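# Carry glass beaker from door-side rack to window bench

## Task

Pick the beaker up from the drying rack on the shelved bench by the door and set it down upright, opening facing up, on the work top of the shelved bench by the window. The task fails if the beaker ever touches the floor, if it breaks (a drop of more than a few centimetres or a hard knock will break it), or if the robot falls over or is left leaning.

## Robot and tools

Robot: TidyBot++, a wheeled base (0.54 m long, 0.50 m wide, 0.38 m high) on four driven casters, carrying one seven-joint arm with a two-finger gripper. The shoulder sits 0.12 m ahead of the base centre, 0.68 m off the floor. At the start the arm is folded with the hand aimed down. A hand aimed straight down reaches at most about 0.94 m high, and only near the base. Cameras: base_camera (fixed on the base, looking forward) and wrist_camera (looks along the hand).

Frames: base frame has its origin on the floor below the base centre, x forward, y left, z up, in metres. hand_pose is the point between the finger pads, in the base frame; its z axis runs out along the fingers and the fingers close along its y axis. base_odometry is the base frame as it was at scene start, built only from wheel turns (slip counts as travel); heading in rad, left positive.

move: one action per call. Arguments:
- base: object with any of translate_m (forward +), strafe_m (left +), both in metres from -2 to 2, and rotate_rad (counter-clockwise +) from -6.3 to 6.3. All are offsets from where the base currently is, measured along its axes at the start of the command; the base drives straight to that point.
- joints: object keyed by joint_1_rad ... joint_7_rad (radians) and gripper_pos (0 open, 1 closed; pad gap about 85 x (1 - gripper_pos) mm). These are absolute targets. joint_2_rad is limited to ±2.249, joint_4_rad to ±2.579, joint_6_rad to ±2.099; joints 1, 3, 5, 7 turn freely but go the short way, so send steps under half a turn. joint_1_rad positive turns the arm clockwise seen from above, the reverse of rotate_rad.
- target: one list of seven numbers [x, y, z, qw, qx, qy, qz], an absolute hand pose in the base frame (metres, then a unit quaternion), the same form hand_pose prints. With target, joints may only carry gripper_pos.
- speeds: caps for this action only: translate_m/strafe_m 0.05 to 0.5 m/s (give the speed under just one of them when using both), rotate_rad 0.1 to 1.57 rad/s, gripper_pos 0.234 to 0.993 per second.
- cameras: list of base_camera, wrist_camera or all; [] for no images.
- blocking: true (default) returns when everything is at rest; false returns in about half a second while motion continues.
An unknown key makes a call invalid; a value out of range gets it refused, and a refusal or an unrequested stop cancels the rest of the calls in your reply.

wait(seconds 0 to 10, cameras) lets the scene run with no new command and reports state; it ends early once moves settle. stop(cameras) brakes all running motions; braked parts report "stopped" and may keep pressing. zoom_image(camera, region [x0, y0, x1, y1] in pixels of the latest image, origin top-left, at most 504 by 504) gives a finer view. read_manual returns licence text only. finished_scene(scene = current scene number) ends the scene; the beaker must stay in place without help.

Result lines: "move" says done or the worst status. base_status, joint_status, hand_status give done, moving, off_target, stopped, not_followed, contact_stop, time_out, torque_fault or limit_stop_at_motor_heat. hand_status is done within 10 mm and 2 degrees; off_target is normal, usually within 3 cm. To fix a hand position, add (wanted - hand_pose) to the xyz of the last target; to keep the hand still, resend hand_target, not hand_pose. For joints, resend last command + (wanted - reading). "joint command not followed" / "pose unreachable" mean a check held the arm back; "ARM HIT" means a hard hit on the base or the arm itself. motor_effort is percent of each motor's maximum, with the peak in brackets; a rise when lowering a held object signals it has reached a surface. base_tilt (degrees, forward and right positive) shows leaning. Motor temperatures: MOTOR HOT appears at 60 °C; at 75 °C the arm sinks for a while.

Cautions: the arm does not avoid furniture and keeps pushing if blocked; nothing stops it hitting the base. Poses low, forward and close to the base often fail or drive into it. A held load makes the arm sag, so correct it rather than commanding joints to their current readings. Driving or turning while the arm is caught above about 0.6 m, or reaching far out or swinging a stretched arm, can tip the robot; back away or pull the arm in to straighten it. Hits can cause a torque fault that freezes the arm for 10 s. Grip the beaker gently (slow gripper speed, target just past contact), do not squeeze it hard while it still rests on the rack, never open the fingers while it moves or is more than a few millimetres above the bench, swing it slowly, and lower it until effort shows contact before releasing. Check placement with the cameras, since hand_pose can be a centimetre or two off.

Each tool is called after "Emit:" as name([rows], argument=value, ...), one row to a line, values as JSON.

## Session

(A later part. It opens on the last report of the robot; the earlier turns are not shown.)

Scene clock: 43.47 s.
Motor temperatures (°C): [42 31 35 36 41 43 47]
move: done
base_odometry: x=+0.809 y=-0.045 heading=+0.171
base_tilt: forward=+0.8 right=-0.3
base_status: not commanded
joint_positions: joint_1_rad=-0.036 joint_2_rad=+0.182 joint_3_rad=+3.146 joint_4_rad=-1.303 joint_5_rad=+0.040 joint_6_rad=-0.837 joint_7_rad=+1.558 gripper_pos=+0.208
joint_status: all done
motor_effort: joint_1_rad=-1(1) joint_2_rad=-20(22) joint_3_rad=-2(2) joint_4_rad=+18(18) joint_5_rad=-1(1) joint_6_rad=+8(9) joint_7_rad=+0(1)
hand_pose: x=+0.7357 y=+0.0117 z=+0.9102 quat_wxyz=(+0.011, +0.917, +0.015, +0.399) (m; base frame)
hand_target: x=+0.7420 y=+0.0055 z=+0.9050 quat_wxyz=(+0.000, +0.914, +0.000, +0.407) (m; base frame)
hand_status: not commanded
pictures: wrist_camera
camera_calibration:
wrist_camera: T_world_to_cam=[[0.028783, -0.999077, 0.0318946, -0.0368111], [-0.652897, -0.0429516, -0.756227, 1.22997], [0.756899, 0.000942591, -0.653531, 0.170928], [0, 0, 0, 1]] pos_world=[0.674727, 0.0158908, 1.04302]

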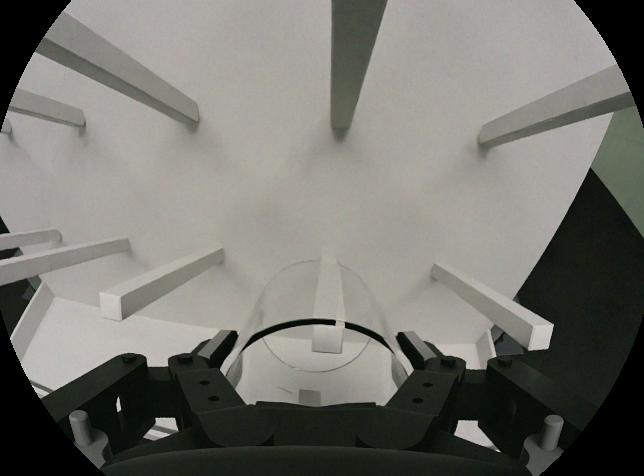

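Emit:
move(target=[0.700, 0.0055, 0.955, 0, 0.9136, 0, 0.4067], cameras=["wrist_camera"])

Emit:
zoom_image(camera="wrist_camera", region=[200, 180, 440, 440])

Scene clock: 45.73 s.
Motor temperatures (°C): [42 31 35 36 41 43 47]
move: off_target
base_odometry: x=+0.809 y=-0.045 heading=+0.171
base_tilt: forward=+0.8 right=-0.3
base_status: not commanded
joint_positions: joint_1_rad=-0.036 joint_2_rad=+0.129 joint_3_rad=+3.146 joint_4_rad=-1.290 joint_5_rad=+0.040 joint_6_rad=-0.893 joint_7_rad=+1.558 gripper_pos=+0.208
joint_status: not commanded
motor_effort: joint_1_rad=+0(1) joint_2_rad=-24(29) joint_3_rad=-1(2) joint_4_rad=+19(19) joint_5_rad=+0(1) joint_6_rad=+7(9) joint_7_rad=+0(1)
hand_pose: x=+0.7134 y=+0.0105 z=+0.9363 quat_wxyz=(+0.011, +0.915, +0.014, +0.403) (m; base frame)
hand_target: x=+0.7000 y=+0.0055 z=+0.9550 quat_wxyz=(+0.000, +0.914, +0.000, +0.407) (m; base frame)
hand_status: off_target (0.024 m and 2.1 deg from the pose sent, 0.058 m and 2.3 deg at the start)
pictures: wrist_camera
camera_calibration:
wrist_camera: T_world_to_cam=[[0.0262311, -0.999164, 0.0313673, -0.0358951], [-0.645862, -0.040889, -0.762359, 1.23578], [0.763004, -0.000261417, -0.646394, 0.193801], [0, 0, 0, 1]] pos_world=[0.651217, 0.0147156, 1.06851]

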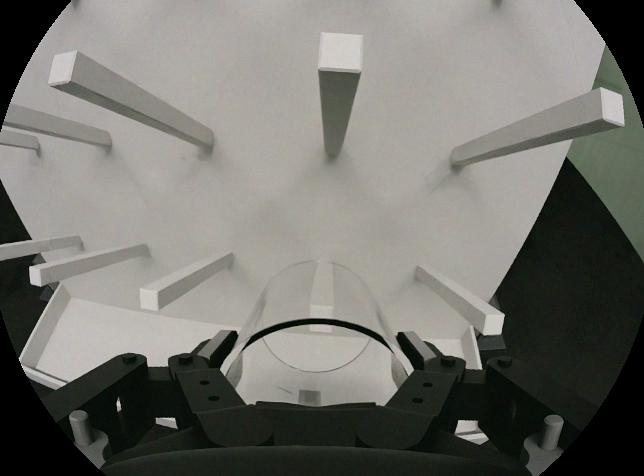

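Scaled by 1.938.

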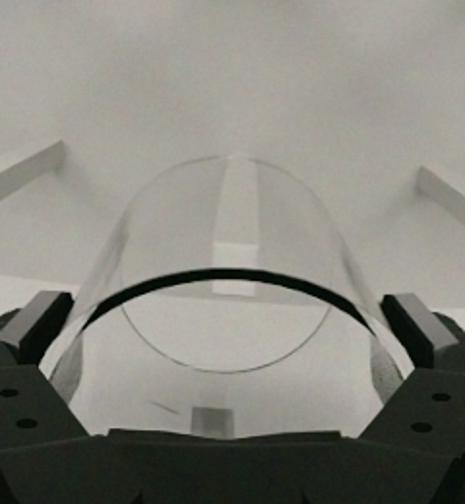

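Emit:
move(target=[0.650, 0.0055, 1.005, 0, 0.9136, 0, 0.4067], cameras=["wrist_camera"])

Emit:
move(target=[0.600, 0.0055, 1.05, 0, 0.9136, 0, 0.4067], cameras=["wrist_camera"])

Scene clock: 47.30 s.
Motor temperatures (°C): [42 32 35 36 41 43 47]
move: off_target
base_odometry: x=+0.809 y=-0.045 heading=+0.171
base_tilt: forward=+0.8 right=-0.3
base_status: not commanded
joint_positions: joint_1_rad=-0.036 joint_2_rad=+0.028 joint_3_rad=+3.146 joint_4_rad=-1.217 joint_5_rad=+0.040 joint_6_rad=-1.043 joint_7_rad=+1.558 gripper_pos=+0.208
joint_status: not commanded
motor_effort: joint_1_rad=+0(1) joint_2_rad=-20(27) joint_3_rad=-1(2) joint_4_rad=+18(20) joint_5_rad=+0(0) joint_6_rad=+7(8) joint_7_rad=+0(1)
hand_pose: x=+0.6631 y=+0.0077 z=+0.9989 quat_wxyz=(+0.011, +0.910, +0.011, +0.414) (m; base frame)
hand_target: x=+0.6500 y=+0.0055 z=+1.0050 quat_wxyz=(+0.000, +0.914, +0.000, +0.407) (m; base frame)
hand_status: off_target (0.015 m and 2.0 deg from the pose sent, 0.094 m and 2.1 deg at the start)
pictures: wrist_camera
camera_calibration:
wrist_camera: T_world_to_cam=[[0.0196494, -0.999377, 0.0293048, -0.0328622], [-0.626721, -0.0351489, -0.778451, 1.2542], [0.778996, -0.0030698, -0.627021, 0.242696], [0, 0, 0, 1]] pos_world=[0.597619, 0.011987, 1.12947]

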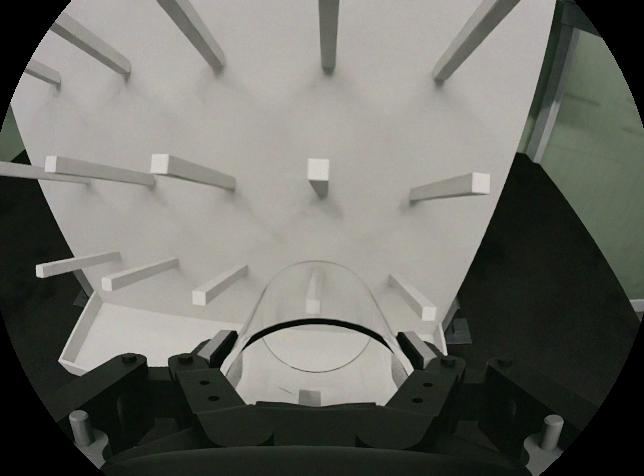

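Scene clock: 48.53 s.
Motor temperatures (°C): [42 32 35 36 41 43 47]
move: off_target
base_odometry: x=+0.809 y=-0.045 heading=+0.171
base_tilt: forward=+0.8 right=-0.3
base_status: not commanded
joint_positions: joint_1_rad=-0.036 joint_2_rad=-0.039 joint_3_rad=+3.146 joint_4_rad=-1.126 joint_5_rad=+0.040 joint_6_rad=-1.202 joint_7_rad=+1.558 gripper_pos=+0.208
joint_status: not commanded
motor_effort: joint_1_rad=+0(1) joint_2_rad=-17(23) joint_3_rad=-1(2) joint_4_rad=+17(19) joint_5_rad=+0(1) joint_6_rad=+7(8) joint_7_rad=+0(1)
hand_pose: x=+0.6153 y=+0.0053 z=+1.0442 quat_wxyz=(+0.011, +0.910, +0.007, +0.414) (m; base frame)
hand_target: x=+0.6000 y=+0.0055 z=+1.0500 quat_wxyz=(+0.000, +0.914, +0.000, +0.407) (m; base frame)
hand_status: off_target (0.016 m and 1.8 deg from the pose sent, 0.081 m and 2.0 deg at the start)
pictures: wrist_camera
camera_calibration:
wrist_camera: T_world_to_cam=[[0.0138675, -0.999552, 0.0265298, -0.0292424], [-0.627168, -0.0293594, -0.778331, 1.25959], [0.778761, -0.00584518, -0.627294, 0.308836], [0, 0, 0, 1]] pos_world=[0.549868, 0.00955656, 1.17488]

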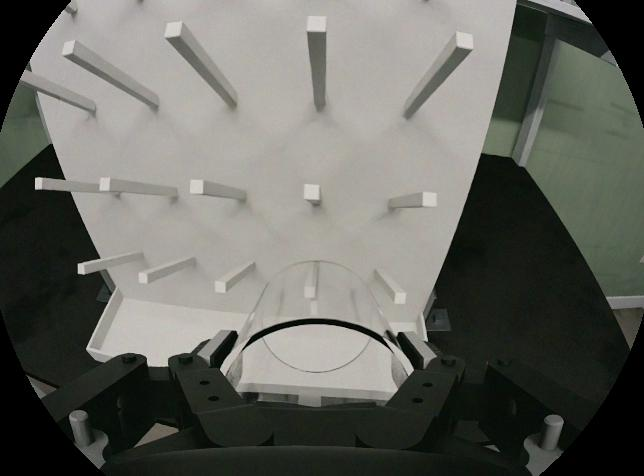

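Emit:
move(base={"translate_m": -0.2}, cameras=[])

Emit:
move(base={"strafe_m": -0.36}, target=[0.58, 0.0, 0.89, 0, 1, 0, 0])

Scene clock: 52.40 s.
Motor temperatures (°C): [42 32 35 36 41 43 47]
move: done
base_odometry: x=+0.612 y=-0.079 heading=+0.171
base_tilt: forward=+0.8 right=-0.3
base_status: done
joint_positions: joint_1_rad=-0.036 joint_2_rad=-0.050 joint_3_rad=+3.146 joint_4_rad=-1.125 joint_5_rad=+0.040 joint_6_rad=-1.206 joint_7_rad=+1.558 gripper_pos=+0.208
joint_status: not commanded
motor_effort: joint_1_rad=+0(1) joint_2_rad=-16(21) joint_3_rad=-1(2) joint_4_rad=+17(18) joint_5_rad=+0(1) joint_6_rad=+7(8) joint_7_rad=-1(1)
hand_pose: x=+0.6107 y=+0.0051 z=+1.0487 quat_wxyz=(+0.011, +0.909, +0.007, +0.417) (m; base frame)
hand_target: x=+0.6000 y=+0.0055 z=+1.0500 quat_wxyz=(+0.000, +0.914, +0.000, +0.407) (m; base frame)
hand_status: not commanded
pictures: none
No camera images: "cameras" was empty.

Scene clock: 54.50 s.
Motor temperatures (°C): [42 32 35 36 41 43 47]
move: off_target
base_odometry: x=+0.673 y=-0.434 heading=+0.171
base_tilt: forward=+0.8 right=-0.3
base_status: done
joint_positions: joint_1_rad=-0.018 joint_2_rad=+0.430 joint_3_rad=+3.166 joint_4_rad=-0.700 joint_5_rad=+0.040 joint_6_rad=-1.978 joint_7_rad=+1.558 gripper_pos=+0.208
joint_status: not commanded
motor_effort: joint_1_rad=+0(2) joint_2_rad=-29(32) joint_3_rad=-1(3) joint_4_rad=+14(18) joint_5_rad=+0(1) joint_6_rad=+0(7) joint_7_rad=-1(1)
hand_pose: x=+0.5892 y=-0.0100 z=+0.8877 quat_wxyz=(+0.023, +0.999, -0.016, +0.017) (m; base frame)
hand_target: x=+0.5800 y=+0.0000 z=+0.8900 quat_wxyz=(+0.000, +1.000, +0.000, +0.000) (m; base frame)
hand_status: off_target (0.014 m and 3.8 deg from the pose sent, 0.162 m and 49.3 deg at the start)
pictures: base_camera, wrist_camera
camera_calibration:
wrist_camera: T_world_to_cam=[[-0.0268632, -0.998862, 0.039403, -0.0273596], [-0.997008, 0.0239138, -0.0735024, 0.713757], [0.0724765, -0.0412596, -0.996516, 0.974456], [0, 0, 0, 1]] pos_world=[0.640262, -0.00419145, 1.0246]

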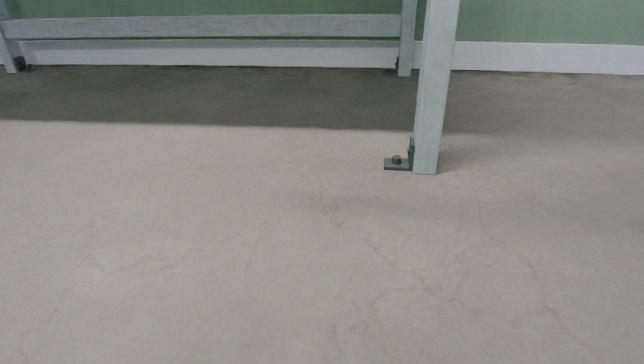

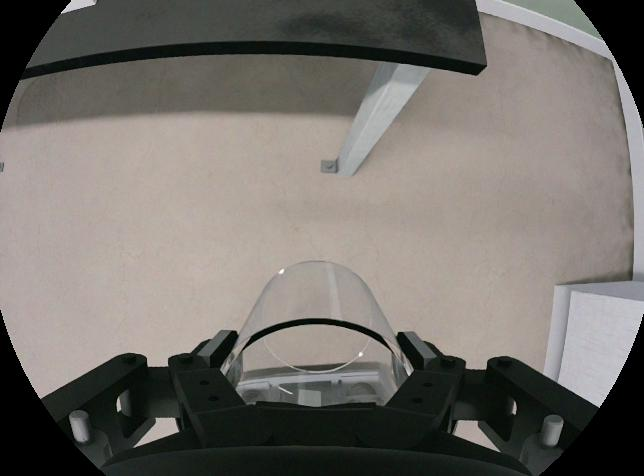

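Emit:
move(base={"translate_m": 0.30}, target=[0.57, 0.01, 0.885, -0.023, 0.999, 0.016, -0.017])

Scene clock: 58.57 s.
Motor temperatures (°C): [42 32 35 36 41 43 47]
move: off_target
base_odometry: x=+0.969 y=-0.383 heading=+0.171
base_tilt: forward=+0.8 right=-0.3
base_status: done
joint_positions: joint_1_rad=-0.009 joint_2_rad=+0.436 joint_3_rad=+3.166 joint_4_rad=-0.702 joint_5_rad=+0.007 joint_6_rad=-1.998 joint_7_rad=+1.559 gripper_pos=+0.208
joint_status: not commanded
motor_effort: joint_1_rad=-1(1) joint_2_rad=-29(33) joint_3_rad=-1(2) joint_4_rad=+14(14) joint_5_rad=+0(1) joint_6_rad=+0(1) joint_7_rad=-1(1)
hand_pose: x=+0.5840 y=-0.0042 z=+0.8838 quat_wxyz=(+0.008, +1.000, -0.014, +0.003) (m; base frame)
hand_target: x=+0.5700 y=+0.0100 z=+0.8850 quat_wxyz=(-0.023, +0.999, +0.016, -0.017) (m; base frame)
hand_status: off_target (0.020 m and 5.4 deg from the pose sent, 0.028 m and 7.6 deg at the start)
pictures: base_camera, wrist_camera
camera_calibration:
wrist_camera: T_world_to_cam=[[-0.0205664, -0.999743, 0.00954183, 0.00112532], [-0.998795, 0.0201198, -0.0447537, 0.683686], [0.0445502, -0.0104508, -0.998952, 0.989716], [0, 0, 0, 1]] pos_world=[0.638793, -0.00228728, 1.01927]

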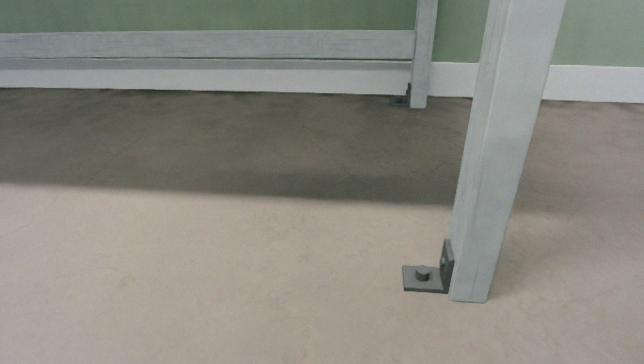

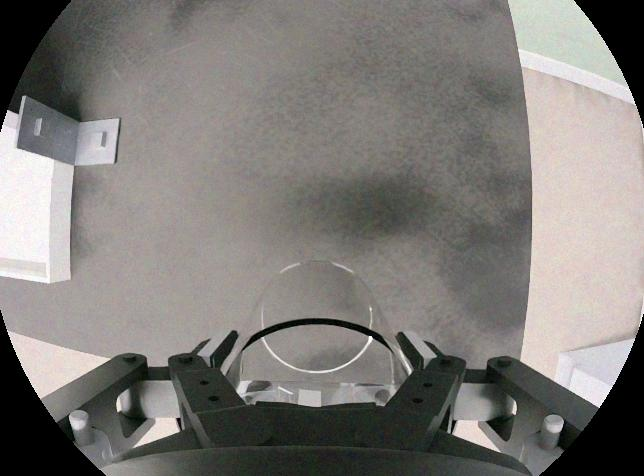

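Emit:
move(base={"translate_m": 0.07}, target=[0.57, 0.01, 0.860, -0.027, 0.999, 0.026, -0.017])

Emit:
zoom_image(camera="wrist_camera", region=[200, 240, 440, 440])

Scene clock: 60.30 s.
Motor temperatures (°C): [42 32 35 36 41 43 47]
move: off_target
base_odometry: x=+1.038 y=-0.371 heading=+0.171
base_tilt: forward=+0.8 right=-0.3
base_status: done
joint_positions: joint_1_rad=-0.008 joint_2_rad=+0.429 joint_3_rad=+3.166 joint_4_rad=-0.819 joint_5_rad=+0.007 joint_6_rad=-1.966 joint_7_rad=+1.561 gripper_pos=+0.208
joint_status: not commanded
motor_effort: joint_1_rad=+0(1) joint_2_rad=-29(33) joint_3_rad=-1(2) joint_4_rad=+14(15) joint_5_rad=+0(1) joint_6_rad=-1(1) joint_7_rad=-1(1)
hand_pose: x=+0.5698 y=-0.0050 z=+0.8535 quat_wxyz=(+0.008, +0.999, -0.013, -0.036) (m; base frame)
hand_target: x=+0.5700 y=+0.0100 z=+0.8600 quat_wxyz=(-0.027, +0.999, +0.026, -0.017) (m; base frame)
hand_status: off_target (0.016 m and 6.4 deg from the pose sent, 0.031 m and 6.5 deg at the start)
pictures: base_camera, wrist_camera
camera_calibration:
wrist_camera: T_world_to_cam=[[-0.0193827, -0.999763, 0.00995247, -0.000668914], [-0.999223, 0.0197121, 0.0341321, 0.60109], [-0.0343202, -0.00928316, -0.999368, 1.00536], [0, 0, 0, 1]] pos_world=[0.635114, -0.00318455, 0.984215]

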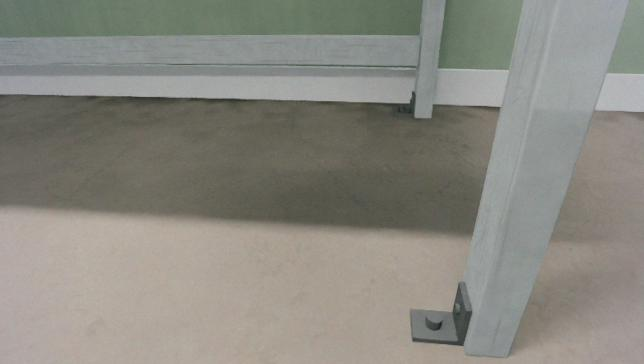

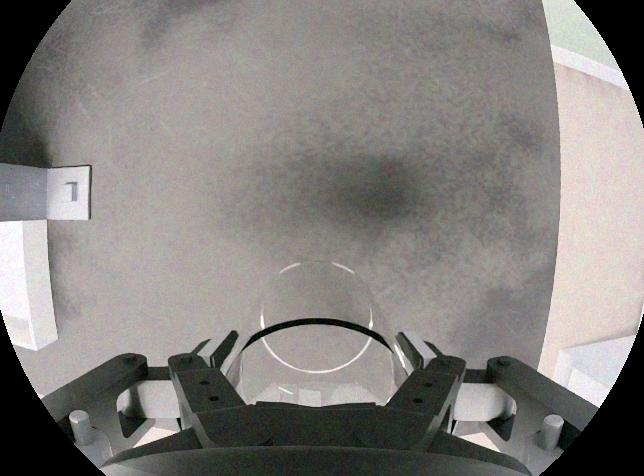

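Scaled by 2.100.

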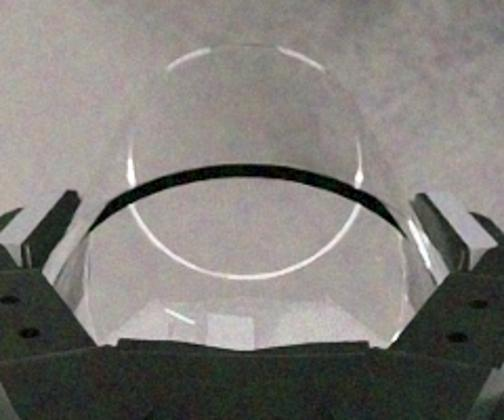

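Emit:
move(joints={"joint_2_rad": 0.36, "joint_4_rad": -0.96, "joint_6_rad": -1.82})

Emit:
zoom_image(camera="wrist_camera", region=[200, 240, 440, 440])

Scene clock: 62.77 s.
Motor temperatures (°C): [42 32 35 36 41 43 47]
move: done
base_odometry: x=+1.038 y=-0.371 heading=+0.171
base_tilt: forward=+0.8 right=-0.3
base_status: not commanded
joint_positions: joint_1_rad=-0.008 joint_2_rad=+0.401 joint_3_rad=+3.166 joint_4_rad=-0.937 joint_5_rad=+0.007 joint_6_rad=-1.868 joint_7_rad=+1.561 gripper_pos=+0.208
joint_status: all done
motor_effort: joint_1_rad=+0(1) joint_2_rad=-29(30) joint_3_rad=-1(2) joint_4_rad=+14(15) joint_5_rad=+0(0) joint_6_rad=+0(2) joint_7_rad=-1(1)
hand_pose: x=+0.5693 y=-0.0055 z=+0.8310 quat_wxyz=(+0.008, +0.999, -0.013, -0.032) (m; base frame)
hand_target: x=+0.5726 y=+0.0103 z=+0.8428 quat_wxyz=(-0.027, +0.999, +0.023, +0.002) (m; base frame)
hand_status: not commanded
pictures: base_camera, wrist_camera
camera_calibration:
wrist_camera: T_world_to_cam=[[-0.0190378, -0.999774, 0.00947059, -0.000748586], [-0.99948, 0.019277, 0.025833, 0.608455], [-0.0260097, -0.00897387, -0.999621, 0.97838], [0, 0, 0, 1]] pos_world=[0.633572, -0.00369773, 0.962299]

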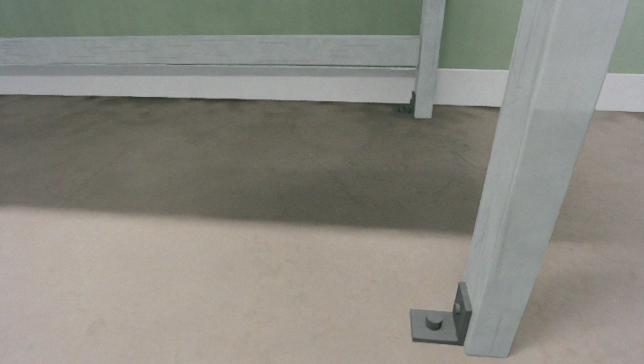

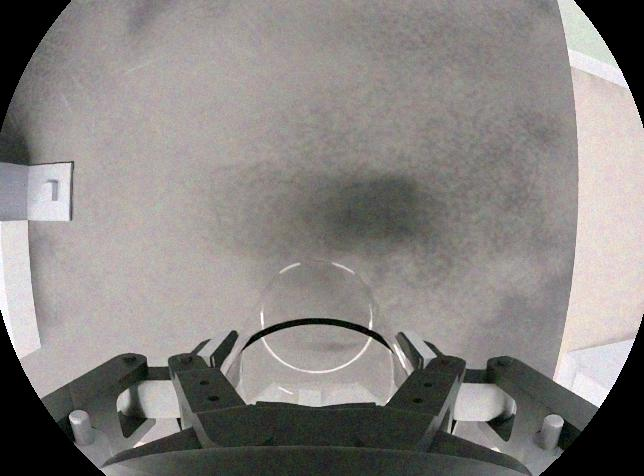

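Scaled by 2.100.

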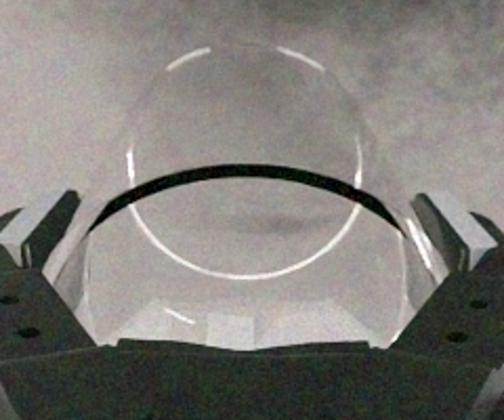

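Emit:
move(joints={"joint_2_rad": 0.36, "joint_4_rad": -0.99, "joint_6_rad": -1.72}, cameras=[])

Emit:
move(joints={"joint_2_rad": 0.36, "joint_4_rad": -1.01, "joint_6_rad": -1.70})

Scene clock: 64.33 s.
Motor temperatures (°C): [42 32 35 36 41 43 47]
move: done
base_odometry: x=+1.038 y=-0.371 heading=+0.171
base_tilt: forward=+0.8 right=-0.3
base_status: not commanded
joint_positions: joint_1_rad=-0.008 joint_2_rad=+0.394 joint_3_rad=+3.166 joint_4_rad=-0.968 joint_5_rad=+0.007 joint_6_rad=-1.758 joint_7_rad=+1.561 gripper_pos=+0.208
joint_status: all done
motor_effort: joint_1_rad=+0(1) joint_2_rad=-29(32) joint_3_rad=-1(2) joint_4_rad=+15(16) joint_5_rad=+0(0) joint_6_rad=+0(1) joint_7_rad=+0(1)
hand_pose: x=+0.5948 y=-0.0060 z=+0.8239 quat_wxyz=(+0.008, +1.000, -0.013, +0.010) (m; base frame)
hand_target: x=+0.5966 y=+0.0101 z=+0.8344 quat_wxyz=(-0.027, +0.999, +0.021, +0.037) (m; base frame)
hand_status: not commanded
pictures: none
No camera images: "cameras" was empty.

Scene clock: 65.10 s.
Motor temperatures (°C): [42 32 35 36 41 43 47]
move: done
base_odometry: x=+1.038 y=-0.371 heading=+0.171
base_tilt: forward=+0.8 right=-0.3
base_status: not commanded
joint_positions: joint_1_rad=-0.008 joint_2_rad=+0.389 joint_3_rad=+3.166 joint_4_rad=-0.984 joint_5_rad=+0.007 joint_6_rad=-1.745 joint_7_rad=+1.561 gripper_pos=+0.208
joint_status: all done
motor_effort: joint_1_rad=+0(1) joint_2_rad=-28(30) joint_3_rad=-1(2) joint_4_rad=+14(15) joint_5_rad=+0(0) joint_6_rad=+0(1) joint_7_rad=+0(1)
hand_pose: x=+0.5943 y=-0.0061 z=+0.8217 quat_wxyz=(+0.008, +1.000, -0.013, +0.012) (m; base frame)
hand_target: x=+0.5979 y=+0.0101 z=+0.8282 quat_wxyz=(-0.027, +0.999, +0.021, +0.037) (m; base frame)
hand_status: not commanded
pictures: base_camera, wrist_camera
camera_calibration:
wrist_camera: T_world_to_cam=[[-0.0184208, -0.99979, 0.00894504, -0.000736261], [-0.997884, 0.0178263, -0.0625217, 0.705289], [0.0623491, -0.0100778, -0.998004, 0.915874], [0, 0, 0, 1]] pos_world=[0.646679, -0.0040788, 0.958148]

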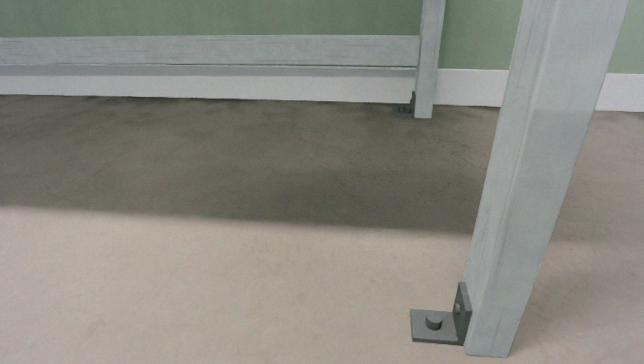

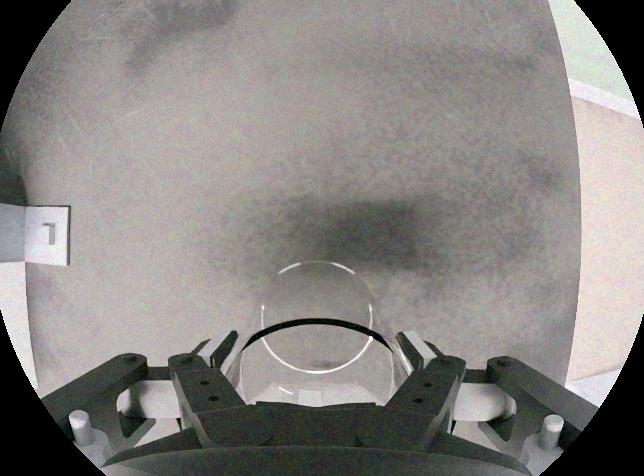

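Emit:
move(joints={"joint_2_rad": 0.36, "joint_4_rad": -1.04, "joint_6_rad": -1.70}, cameras=[])

Emit:
move(joints={"joint_2_rad": 0.36, "joint_4_rad": -1.07, "joint_6_rad": -1.68}, cameras=["wrist_camera"])

Scene clock: 66.33 s.
Motor temperatures (°C): [42 32 35 36 41 43 47]
move: done
base_odometry: x=+1.038 y=-0.371 heading=+0.171
base_tilt: forward=+0.8 right=-0.2
base_status: not commanded
joint_positions: joint_1_rad=-0.008 joint_2_rad=+0.376 joint_3_rad=+3.166 joint_4_rad=-1.004 joint_5_rad=+0.007 joint_6_rad=-1.743 joint_7_rad=+1.561 gripper_pos=+0.208
joint_status: all done
motor_effort: joint_1_rad=+0(1) joint_2_rad=-26(28) joint_3_rad=-1(2) joint_4_rad=+12(15) joint_5_rad=+0(1) joint_6_rad=+0(1) joint_7_rad=+0(1)
hand_pose: x=+0.5881 y=-0.0061 z=+0.8214 quat_wxyz=(+0.008, +1.000, -0.013, +0.009) (m; base frame)
hand_target: x=+0.5904 y=+0.0102 z=+0.8184 quat_wxyz=(-0.027, +0.999, +0.020, +0.022) (m; base frame)
hand_status: not commanded
pictures: none
No camera images: "cameras" was empty.

Scene clock: 66.97 s.
Motor temperatures (°C): [42 32 35 36 41 43 47]
move: done
base_odometry: x=+1.038 y=-0.371 heading=+0.171
base_tilt: forward=+0.8 right=-0.3
base_status: not commanded
joint_positions: joint_1_rad=-0.008 joint_2_rad=+0.362 joint_3_rad=+3.166 joint_4_rad=-1.025 joint_5_rad=+0.006 joint_6_rad=-1.722 joint_7_rad=+1.561 gripper_pos=+0.208
joint_status: all done
motor_effort: joint_1_rad=+0(0) joint_2_rad=-22(27) joint_3_rad=-1(2) joint_4_rad=+11(12) joint_5_rad=+0(0) joint_6_rad=+0(1) joint_7_rad=-1(1)
hand_pose: x=+0.5871 y=-0.0061 z=+0.8216 quat_wxyz=(+0.007, +1.000, -0.013, +0.016) (m; base frame)
hand_target: x=+0.5887 y=+0.0102 z=+0.8090 quat_wxyz=(-0.028, +0.999, +0.019, +0.017) (m; base frame)
hand_status: not commanded
pictures: wrist_camera
camera_calibration:
wrist_camera: T_world_to_cam=[[-0.0184986, -0.999796, 0.00809556, -0.000165342], [-0.997337, 0.0178806, -0.0706988, 0.704518], [0.0705396, -0.00938183, -0.997465, 0.910967], [0, 0, 0, 1]] pos_world=[0.638379, -0.00421599, 0.958468]

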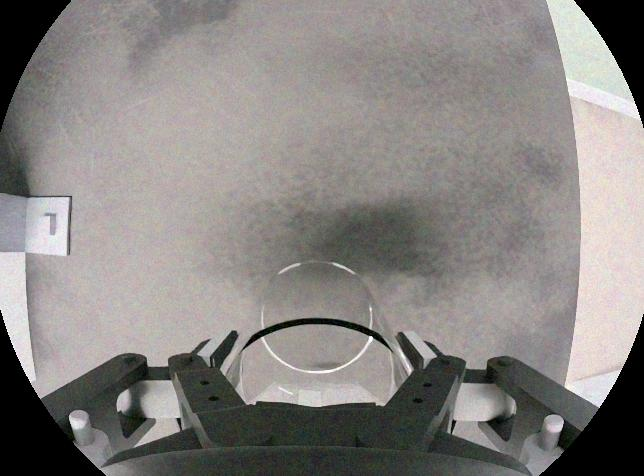

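Emit:
move(joints={"gripper_pos": 0.0}, speeds={"gripper_pos": 0.234}, cameras=["wrist_camera"])

Scene clock: 70.33 s.
Motor temperatures (°C): [42 32 35 36 41 43 47]
move: done
base_odometry: x=+1.038 y=-0.371 heading=+0.171
base_tilt: forward=+0.8 right=-0.3
base_status: not commanded
joint_positions: joint_1_rad=-0.007 joint_2_rad=+0.362 joint_3_rad=+3.166 joint_4_rad=-1.047 joint_5_rad=+0.006 joint_6_rad=-1.722 joint_7_rad=+1.561 gripper_pos=+0.000
joint_status: all done
motor_effort: joint_1_rad=+0(1) joint_2_rad=-28(28) joint_3_rad=-1(2) joint_4_rad=+14(15) joint_5_rad=+0(1) joint_6_rad=+0(1) joint_7_rad=+0(1)
hand_pose: x=+0.5816 y=-0.0063 z=+0.8148 quat_wxyz=(+0.007, +1.000, -0.013, +0.005) (m; base frame)
hand_target: x=+0.5887 y=+0.0102 z=+0.8090 quat_wxyz=(-0.028, +0.999, +0.019, +0.017) (m; base frame)
hand_status: not commanded
pictures: wrist_camera
camera_calibration:
wrist_camera: T_world_to_cam=[[-0.0191911, -0.999785, 0.00788452, 0.000137609], [-0.998612, 0.0187806, -0.0491979, 0.681744], [0.0490393, -0.00881774, -0.998758, 0.918101], [0, 0, 0, 1]] pos_world=[0.635778, -0.00457042, 0.9505]

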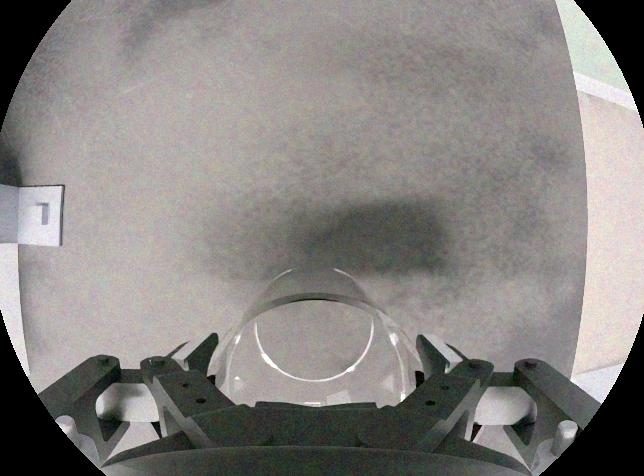

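Emit:
move(joints={"joint_2_rad": 0.30, "joint_4_rad": -0.87, "joint_6_rad": -1.92}, cameras=["wrist_camera"])

Scene clock: 72.57 s.
Motor temperatures (°C): [42 32 35 36 41 43 47]
move: done
base_odometry: x=+1.038 y=-0.371 heading=+0.171
base_tilt: forward=+0.8 right=-0.2
base_status: not commanded
joint_positions: joint_1_rad=-0.007 joint_2_rad=+0.319 joint_3_rad=+3.166 joint_4_rad=-0.885 joint_5_rad=+0.006 joint_6_rad=-1.873 joint_7_rad=+1.561 gripper_pos=+0.000
joint_status: all done
motor_effort: joint_1_rad=+0(1) joint_2_rad=-25(30) joint_3_rad=-1(2) joint_4_rad=+14(15) joint_5_rad=+0(1) joint_6_rad=+1(2) joint_7_rad=-1(1)
hand_pose: x=+0.5648 y=-0.0058 z=+0.8832 quat_wxyz=(+0.007, +0.999, -0.013, +0.032) (m; base frame)
hand_target: x=+0.5491 y=+0.0103 z=+0.8960 quat_wxyz=(-0.026, +0.999, +0.027, +0.027) (m; base frame)
hand_status: not commanded
pictures: wrist_camera
camera_calibration:
wrist_camera: T_world_to_cam=[[-0.0203553, -0.999772, 0.00644999, 0.00175463], [-0.9945, 0.0195842, -0.10289, 0.713476], [0.10274, -0.00850887, -0.994672, 0.953378], [0, 0, 0, 1]] pos_world=[0.611637, -0.00410646, 1.0217]

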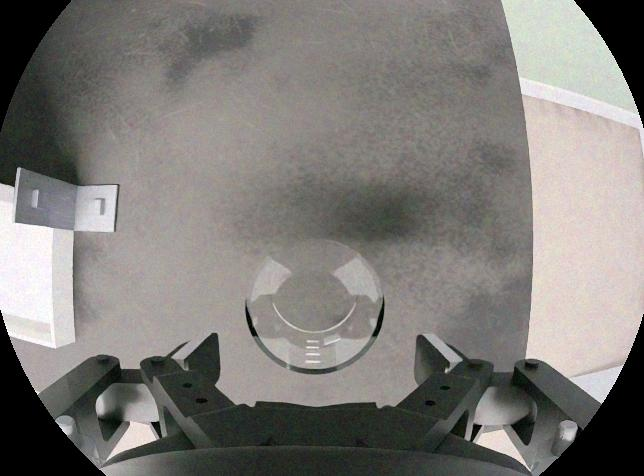

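Emit:
move(base={"translate_m": -0.40}, cameras=[])

Emit:
move(joints={"joint_2_rad": 0.30, "joint_4_rad": -2.26, "joint_6_rad": 0.97})

Scene clock: 75.17 s.
Motor temperatures (°C): [42 32 35 36 41 43 47]
move: done
base_odometry: x=+0.644 y=-0.439 heading=+0.171
base_tilt: forward=+0.7 right=-0.3
base_status: done
joint_positions: joint_1_rad=-0.003 joint_2_rad=+0.308 joint_3_rad=+3.166 joint_4_rad=-0.885 joint_5_rad=+0.004 joint_6_rad=-1.880 joint_7_rad=+1.561 gripper_pos=+0.000
joint_status: not commanded
motor_effort: joint_1_rad=+0(2) joint_2_rad=-25(29) joint_3_rad=-1(2) joint_4_rad=+14(14) joint_5_rad=-1(1) joint_6_rad=+1(2) joint_7_rad=-1(1)
hand_pose: x=+0.5604 y=-0.0070 z=+0.8882 quat_wxyz=(+0.006, +0.999, -0.015, +0.035) (m; base frame)
hand_target: x=+0.5491 y=+0.0103 z=+0.8960 quat_wxyz=(-0.026, +0.999, +0.027, +0.027) (m; base frame)
hand_status: not commanded
pictures: none
No camera images: "cameras" was empty.

Scene clock: 78.80 s.
Motor temperatures (°C): [42 32 34 36 41 43 47]
move: done
base_odometry: x=+0.644 y=-0.439 heading=+0.171
base_tilt: forward=+0.8 right=-0.2
base_status: not commanded
joint_positions: joint_1_rad=-0.003 joint_2_rad=+0.308 joint_3_rad=+3.166 joint_4_rad=-2.234 joint_5_rad=+0.004 joint_6_rad=+0.914 joint_7_rad=+1.561 gripper_pos=+0.000
joint_status: all done
motor_effort: joint_1_rad=+0(1) joint_2_rad=-23(30) joint_3_rad=-1(2) joint_4_rad=+13(17) joint_5_rad=+0(1) joint_6_rad=+8(10) joint_7_rad=+0(1)
hand_pose: x=+0.7350 y=-0.0088 z=+0.8054 quat_wxyz=(+0.006, +0.727, -0.006, +0.687) (m; base frame)
hand_target: x=+0.7265 y=-0.0284 z=+0.8149 quat_wxyz=(+0.035, +0.714, -0.018, +0.699) (m; base frame)
hand_status: not commanded
pictures: base_camera, wrist_camera
camera_calibration:
wrist_camera: T_world_to_cam=[[-0.00994881, -0.999933, 0.0059605, -0.00454411], [-0.0186936, -0.00577377, -0.999809, 0.879755], [0.999776, -0.0100583, -0.0186349, -0.58702], [0, 0, 0, 1]] pos_world=[0.603289, -0.00536874, 0.868675]

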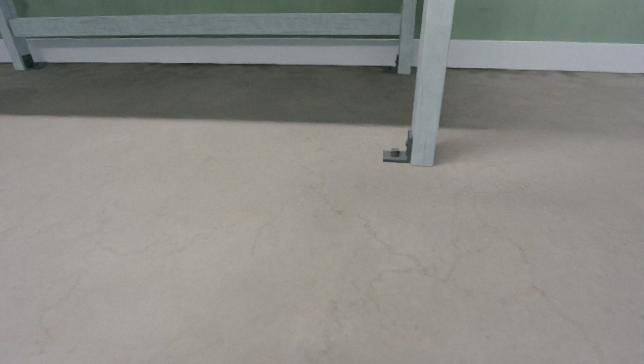

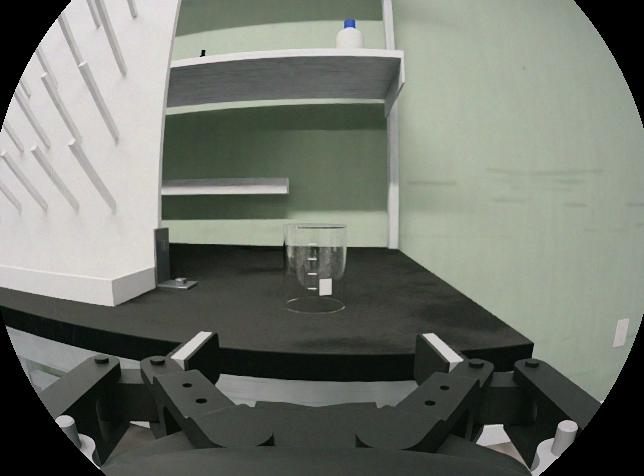

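Emit:
move(joints={"joint_2_rad": 0.34, "joint_6_rad": 1.05}, cameras=["wrist_camera"])

Scene clock: 80.73 s.
Motor temperatures (°C): [42 32 34 36 41 43 47]
move: done
base_odometry: x=+0.644 y=-0.439 heading=+0.171
base_tilt: forward=+0.7 right=-0.3
base_status: not commanded
joint_positions: joint_1_rad=-0.003 joint_2_rad=+0.324 joint_3_rad=+3.166 joint_4_rad=-2.235 joint_5_rad=+0.004 joint_6_rad=+1.001 joint_7_rad=+1.561 gripper_pos=+0.000
joint_status: all done
motor_effort: joint_1_rad=+0(0) joint_2_rad=-24(26) joint_3_rad=+0(2) joint_4_rad=+13(13) joint_5_rad=-1(1) joint_6_rad=+8(10) joint_7_rad=-1(1)
hand_pose: x=+0.7376 y=-0.0085 z=+0.8222 quat_wxyz=(+0.006, +0.702, -0.006, +0.712) (m; base frame)
hand_target: x=+0.7318 y=-0.0292 z=+0.8153 quat_wxyz=(+0.037, +0.700, -0.018, +0.713) (m; base frame)
hand_status: not commanded
pictures: wrist_camera
camera_calibration:
wrist_camera: T_world_to_cam=[[-0.00955392, -0.999932, 0.00672683, -0.00527765], [0.0515981, -0.00721115, -0.998642, 0.843723], [0.998622, -0.00919385, 0.0516635, -0.646173], [0, 0, 0, 1]] pos_world=[0.601697, -0.00513389, 0.875996]

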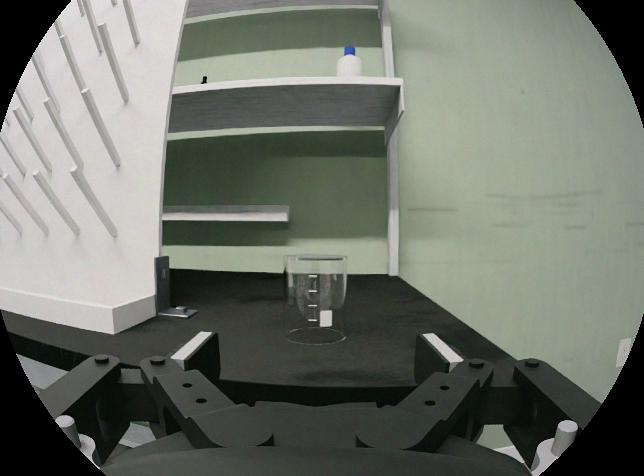

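Emit:
move(joints={"joint_2_rad": 0.37, "joint_6_rad": 1.08}, cameras=[])

Emit:
move(base={"translate_m": 0.18, "strafe_m": 0.002}, speeds={"translate_m": 0.25}, cameras=["wrist_camera"])

Scene clock: 82.57 s.
Motor temperatures (°C): [42 32 34 36 41 43 47]
move: done
base_odometry: x=+0.644 y=-0.439 heading=+0.171
base_tilt: forward=+0.8 right=-0.2
base_status: not commanded
joint_positions: joint_1_rad=-0.003 joint_2_rad=+0.350 joint_3_rad=+3.166 joint_4_rad=-2.235 joint_5_rad=+0.004 joint_6_rad=+1.031 joint_7_rad=+1.561 gripper_pos=+0.000
joint_status: all done
motor_effort: joint_1_rad=+0(0) joint_2_rad=-24(26) joint_3_rad=+0(2) joint_4_rad=+12(13) joint_5_rad=-1(1) joint_6_rad=+8(9) joint_7_rad=-1(1)
hand_pose: x=+0.7408 y=-0.0084 z=+0.8154 quat_wxyz=(+0.006, +0.701, -0.005, +0.713) (m; base frame)
hand_target: x=+0.7355 y=-0.0295 z=+0.8062 quat_wxyz=(+0.038, +0.700, -0.017, +0.713) (m; base frame)
hand_status: not commanded
pictures: none
No camera images: "cameras" was empty.

Scene clock: 84.13 s.
Motor temperatures (°C): [42 32 34 36 41 43 47]
move: done
base_odometry: x=+0.821 y=-0.406 heading=+0.171
base_tilt: forward=+0.8 right=-0.3
base_status: done
joint_positions: joint_1_rad=-0.003 joint_2_rad=+0.356 joint_3_rad=+3.166 joint_4_rad=-2.239 joint_5_rad=+0.004 joint_6_rad=+1.032 joint_7_rad=+1.561 gripper_pos=+0.000
joint_status: not commanded
motor_effort: joint_1_rad=+0(1) joint_2_rad=-24(27) joint_3_rad=-1(2) joint_4_rad=+12(13) joint_5_rad=-1(1) joint_6_rad=+9(9) joint_7_rad=+0(1)
hand_pose: x=+0.7405 y=-0.0087 z=+0.8099 quat_wxyz=(+0.006, +0.704, -0.006, +0.710) (m; base frame)
hand_target: x=+0.7355 y=-0.0295 z=+0.8062 quat_wxyz=(+0.038, +0.700, -0.017, +0.713) (m; base frame)
hand_status: not commanded
pictures: wrist_camera
camera_calibration:
wrist_camera: T_world_to_cam=[[-0.00986013, -0.999926, 0.00715712, -0.00549116], [0.0459931, -0.0076034, -0.998913, 0.835654], [0.998893, -0.00952023, 0.0460647, -0.644132], [0, 0, 0, 1]] pos_world=[0.604931, -0.00526923, 0.864457]

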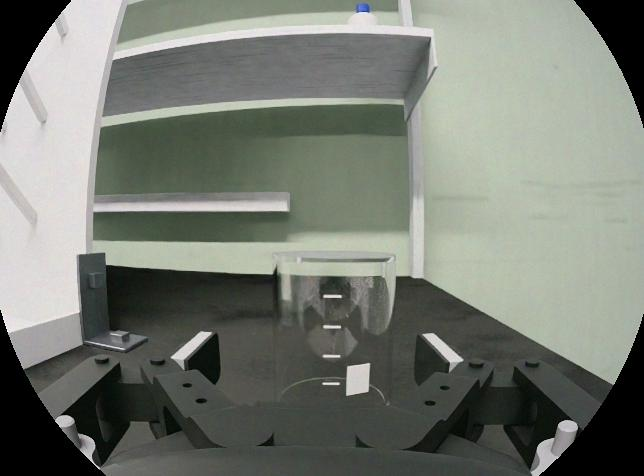

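Emit:
move(base={"translate_m": 0.03, "strafe_m": -0.009}, speeds={"translate_m": 0.15}, cameras=["wrist_camera"])

Scene clock: 85.60 s.
Motor temperatures (°C): [42 32 34 36 41 43 47]
move: done
base_odometry: x=+0.852 y=-0.410 heading=+0.171
base_tilt: forward=+0.8 right=-0.2
base_status: done
joint_positions: joint_1_rad=-0.002 joint_2_rad=+0.360 joint_3_rad=+3.166 joint_4_rad=-2.241 joint_5_rad=+0.004 joint_6_rad=+1.032 joint_7_rad=+1.561 gripper_pos=+0.000
joint_status: not commanded
motor_effort: joint_1_rad=+0(1) joint_2_rad=-24(27) joint_3_rad=-1(2) joint_4_rad=+12(13) joint_5_rad=-1(1) joint_6_rad=+8(9) joint_7_rad=+0(1)
hand_pose: x=+0.7406 y=-0.0092 z=+0.8068 quat_wxyz=(+0.006, +0.706, -0.006, +0.708) (m; base frame)
hand_target: x=+0.7355 y=-0.0295 z=+0.8062 quat_wxyz=(+0.038, +0.700, -0.017, +0.713) (m; base frame)
hand_status: not commanded
pictures: wrist_camera
camera_calibration:
wrist_camera: T_world_to_cam=[[-0.0105087, -0.999919, 0.00719519, -0.00543451], [0.0407077, -0.00761742, -0.999142, 0.836633], [0.999116, -0.0102068, 0.0407844, -0.640026], [0, 0, 0, 1]] pos_world=[0.605346, -0.00559367, 0.862058]

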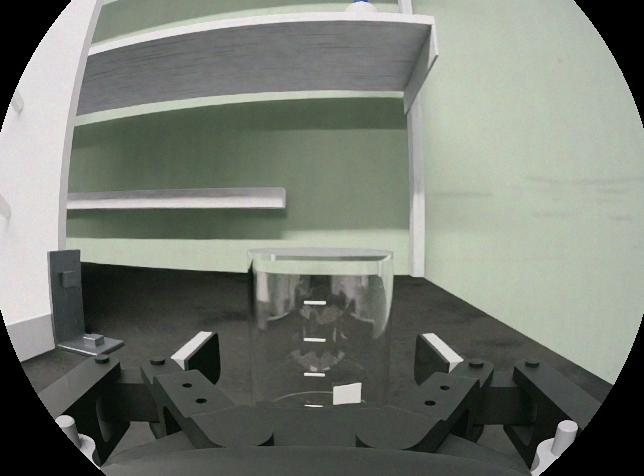

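Emit:
move(joints={"joint_2_rad": 0.325}, cameras=[])

Emit:
move(base={"translate_m": 0.030, "strafe_m": -0.002}, speeds={"translate_m": 0.1}, cameras=["wrist_camera"])

Scene clock: 86.70 s.
Motor temperatures (°C): [42 32 34 36 41 43 47]
move: done
base_odometry: x=+0.852 y=-0.410 heading=+0.171
base_tilt: forward=+0.8 right=-0.3
base_status: not commanded
joint_positions: joint_1_rad=-0.002 joint_2_rad=+0.346 joint_3_rad=+3.166 joint_4_rad=-2.241 joint_5_rad=+0.004 joint_6_rad=+1.032 joint_7_rad=+1.561 gripper_pos=+0.000
joint_status: all done
motor_effort: joint_1_rad=+0(1) joint_2_rad=-24(27) joint_3_rad=-1(2) joint_4_rad=+12(13) joint_5_rad=-1(1) joint_6_rad=+9(9) joint_7_rad=-1(1)
hand_pose: x=+0.7388 y=-0.0092 z=+0.8156 quat_wxyz=(+0.006, +0.701, -0.006, +0.713) (m; base frame)
hand_target: x=+0.7293 y=-0.0294 z=+0.8339 quat_wxyz=(+0.038, +0.683, -0.018, +0.729) (m; base frame)
hand_status: not commanded
pictures: none
No camera images: "cameras" was empty.

Scene clock: 87.53 s.
Motor temperatures (°C): [42 32 34 36 41 43 47]
move: done
base_odometry: x=+0.882 y=-0.407 heading=+0.171
base_tilt: forward=+0.8 right=-0.3
base_status: done
joint_positions: joint_1_rad=-0.002 joint_2_rad=+0.344 joint_3_rad=+3.166 joint_4_rad=-2.241 joint_5_rad=+0.004 joint_6_rad=+1.032 joint_7_rad=+1.561 gripper_pos=+0.000
joint_status: not commanded
motor_effort: joint_1_rad=+0(1) joint_2_rad=-25(27) joint_3_rad=+0(2) joint_4_rad=+12(13) joint_5_rad=-1(1) joint_6_rad=+8(9) joint_7_rad=-1(1)
hand_pose: x=+0.7384 y=-0.0092 z=+0.8165 quat_wxyz=(+0.006, +0.701, -0.006, +0.713) (m; base frame)
hand_target: x=+0.7293 y=-0.0294 z=+0.8339 quat_wxyz=(+0.038, +0.683, -0.018, +0.729) (m; base frame)
hand_status: not commanded
pictures: wrist_camera
camera_calibration:
wrist_camera: T_world_to_cam=[[-0.0106499, -0.999919, 0.00698971, -0.00527625], [0.056455, -0.00758022, -0.998376, 0.83419], [0.998348, -0.010238, 0.0565312, -0.650514], [0, 0, 0, 1]] pos_world=[0.602289, -0.00561244, 0.869647]

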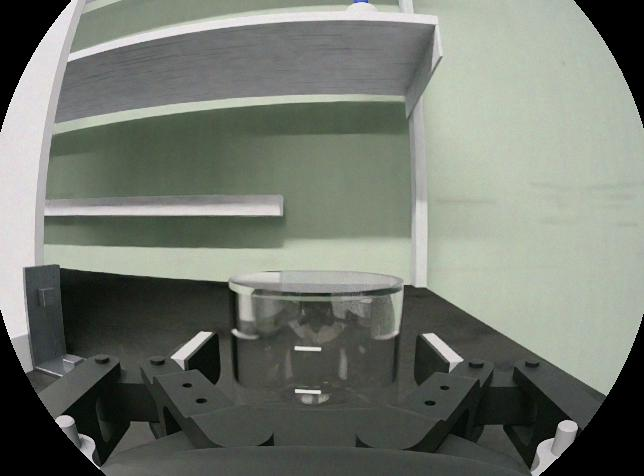

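Emit:
move(joints={"gripper_pos": 0.17}, speeds={"gripper_pos": 0.234}, cameras=[])

Emit:
move(joints={"gripper_pos": 0.24}, speeds={"gripper_pos": 0.234}, cameras=["wrist_camera"])

Scene clock: 88.93 s.
Motor temperatures (°C): [42 32 34 36 41 43 47]
move: done
base_odometry: x=+0.882 y=-0.407 heading=+0.171
base_tilt: forward=+0.8 right=-0.3
base_status: not commanded
joint_positions: joint_1_rad=-0.002 joint_2_rad=+0.344 joint_3_rad=+3.166 joint_4_rad=-2.241 joint_5_rad=+0.004 joint_6_rad=+1.032 joint_7_rad=+1.561 gripper_pos=+0.172
joint_status: all done
motor_effort: joint_1_rad=+0(1) joint_2_rad=-24(25) joint_3_rad=-1(2) joint_4_rad=+12(13) joint_5_rad=-1(1) joint_6_rad=+9(9) joint_7_rad=+0(1)
hand_pose: x=+0.7384 y=-0.0092 z=+0.8165 quat_wxyz=(+0.006, +0.701, -0.006, +0.713) (m; base frame)
hand_target: x=+0.7293 y=-0.0294 z=+0.8339 quat_wxyz=(+0.038, +0.683, -0.018, +0.729) (m; base frame)
hand_status: not commanded
pictures: none
No camera images: "cameras" was empty.

Scene clock: 89.53 s.
Motor temperatures (°C): [42 32 34 36 41 43 47]
move: done
base_odometry: x=+0.882 y=-0.407 heading=+0.171
base_tilt: forward=+0.8 right=-0.2
base_status: not commanded
joint_positions: joint_1_rad=-0.002 joint_2_rad=+0.344 joint_3_rad=+3.166 joint_4_rad=-2.241 joint_5_rad=+0.004 joint_6_rad=+1.032 joint_7_rad=+1.561 gripper_pos=+0.217
joint_status: all done
motor_effort: joint_1_rad=+0(0) joint_2_rad=-26(26) joint_3_rad=-1(2) joint_4_rad=+13(13) joint_5_rad=+0(1) joint_6_rad=+9(9) joint_7_rad=+0(1)
hand_pose: x=+0.7384 y=-0.0092 z=+0.8165 quat_wxyz=(+0.006, +0.701, -0.006, +0.713) (m; base frame)
hand_target: x=+0.7293 y=-0.0294 z=+0.8339 quat_wxyz=(+0.038, +0.683, -0.018, +0.729) (m; base frame)
hand_status: not commanded
pictures: wrist_camera
camera_calibration:
wrist_camera: T_world_to_cam=[[-0.0106499, -0.999919, 0.00698971, -0.00527625], [0.056455, -0.00758022, -0.998376, 0.83419], [0.998348, -0.010238, 0.0565312, -0.650514], [0, 0, 0, 1]] pos_world=[0.602289, -0.00561244, 0.869647]

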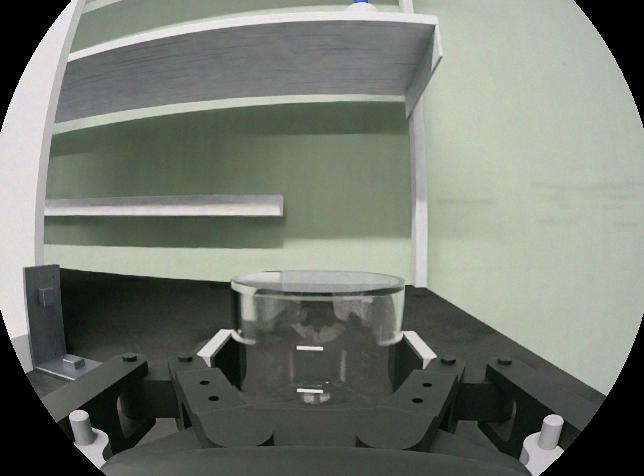

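Emit:
move(joints={"joint_2_rad": 0.12, "joint_6_rad": 0.83}, cameras=[])

Emit:
move(base={"translate_m": -0.4}, joints={"joint_2_rad": -0.03, "joint_4_rad": -1.76, "joint_6_rad": 0.215}, cameras=["wrist_camera"])

Emit:
move(base={"rotate_rad": 3.14})

Scene clock: 91.97 s.
Motor temperatures (°C): [42 32 34 36 41 43 47]
move: done
base_odometry: x=+0.882 y=-0.407 heading=+0.171
base_tilt: forward=+0.8 right=-0.2
base_status: not commanded
joint_positions: joint_1_rad=-0.002 joint_2_rad=+0.144 joint_3_rad=+3.166 joint_4_rad=-2.242 joint_5_rad=+0.004 joint_6_rad=+0.885 joint_7_rad=+1.561 gripper_pos=+0.219
joint_status: all done
motor_effort: joint_1_rad=+0(1) joint_2_rad=-21(28) joint_3_rad=-1(2) joint_4_rad=+15(16) joint_5_rad=-1(1) joint_6_rad=+10(11) joint_7_rad=+0(1)
hand_pose: x=+0.7056 y=-0.0097 z=+0.8909 quat_wxyz=(+0.005, +0.682, -0.008, +0.731) (m; base frame)
hand_target: x=+0.6969 y=-0.0266 z=+0.8782 quat_wxyz=(+0.030, +0.700, -0.020, +0.713) (m; base frame)
hand_status: not commanded
pictures: none
No camera images: "cameras" was empty.

Scene clock: 94.13 s.
Motor temperatures (°C): [42 32 34 36 41 43 47]
move: done
base_odometry: x=+0.488 y=-0.475 heading=+0.171
base_tilt: forward=+0.7 right=-0.3
base_status: done
joint_positions: joint_1_rad=-0.002 joint_2_rad=-0.018 joint_3_rad=+3.166 joint_4_rad=-1.783 joint_5_rad=+0.004 joint_6_rad=+0.270 joint_7_rad=+1.561 gripper_pos=+0.219
joint_status: all done
motor_effort: joint_1_rad=+0(1) joint_2_rad=-20(26) joint_3_rad=-1(2) joint_4_rad=+20(20) joint_5_rad=+0(1) joint_6_rad=+9(11) joint_7_rad=+0(2)
hand_pose: x=+0.7304 y=-0.0121 z=+1.0657 quat_wxyz=(+0.005, +0.680, -0.009, +0.734) (m; base frame)
hand_target: x=+0.7275 y=-0.0178 z=+1.0698 quat_wxyz=(+0.011, +0.687, -0.016, +0.726) (m; base frame)
hand_status: not commanded
pictures: wrist_camera
camera_calibration:
wrist_camera: T_world_to_cam=[[-0.0148267, -0.99989, 0.000487828, -0.0000579393], [0.114633, -0.00218448, -0.993406, 1.03574], [0.993297, -0.014673, 0.114653, -0.714971], [0, 0, 0, 1]] pos_world=[0.591448, -0.00828615, 1.11089]

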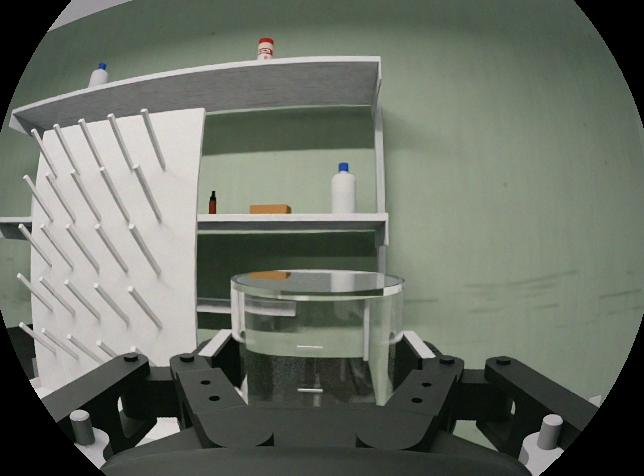

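Scene clock: 97.43 s.
Motor temperatures (°C): [42 32 34 36 41 43 47]
move: done
base_odometry: x=+0.488 y=-0.475 heading=-2.972
base_tilt: forward=+0.8 right=-0.2
base_status: done
joint_positions: joint_1_rad=+0.005 joint_2_rad=-0.018 joint_3_rad=+3.163 joint_4_rad=-1.783 joint_5_rad=+0.004 joint_6_rad=+0.268 joint_7_rad=+1.561 gripper_pos=+0.219
joint_status: not commanded
motor_effort: joint_1_rad=-1(2) joint_2_rad=-21(24) joint_3_rad=-1(4) joint_4_rad=+20(20) joint_5_rad=+0(1) joint_6_rad=+9(10) joint_7_rad=-1(1)
hand_pose: x=+0.7304 y=-0.0149 z=+1.0652 quat_wxyz=(+0.007, +0.680, -0.011, +0.733) (m; base frame)
hand_target: x=+0.7275 y=-0.0178 z=+1.0698 quat_wxyz=(+0.011, +0.687, -0.016, +0.726) (m; base frame)
hand_status: not commanded
pictures: base_camera, wrist_camera
camera_calibration:
wrist_camera: T_world_to_cam=[[-0.0193864, -0.999812, 0.000524095, 0.000465081], [0.112897, -0.00270993, -0.993603, 1.03669], [0.993418, -0.0192032, 0.112929, -0.71322], [0, 0, 0, 1]] pos_world=[0.591495, -0.0104218, 1.1106]

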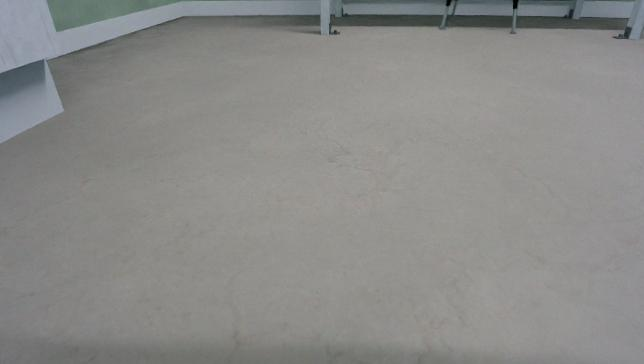

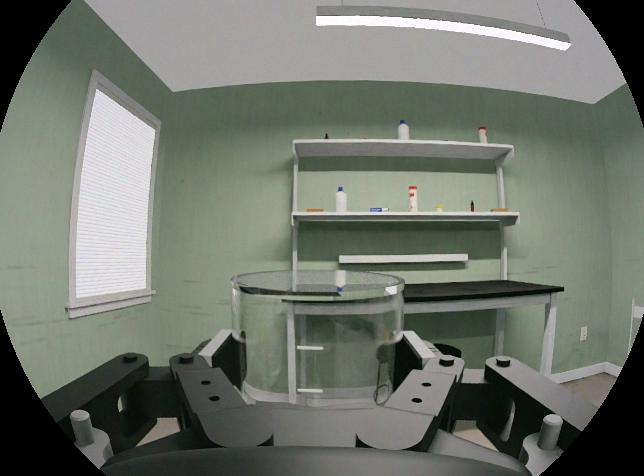

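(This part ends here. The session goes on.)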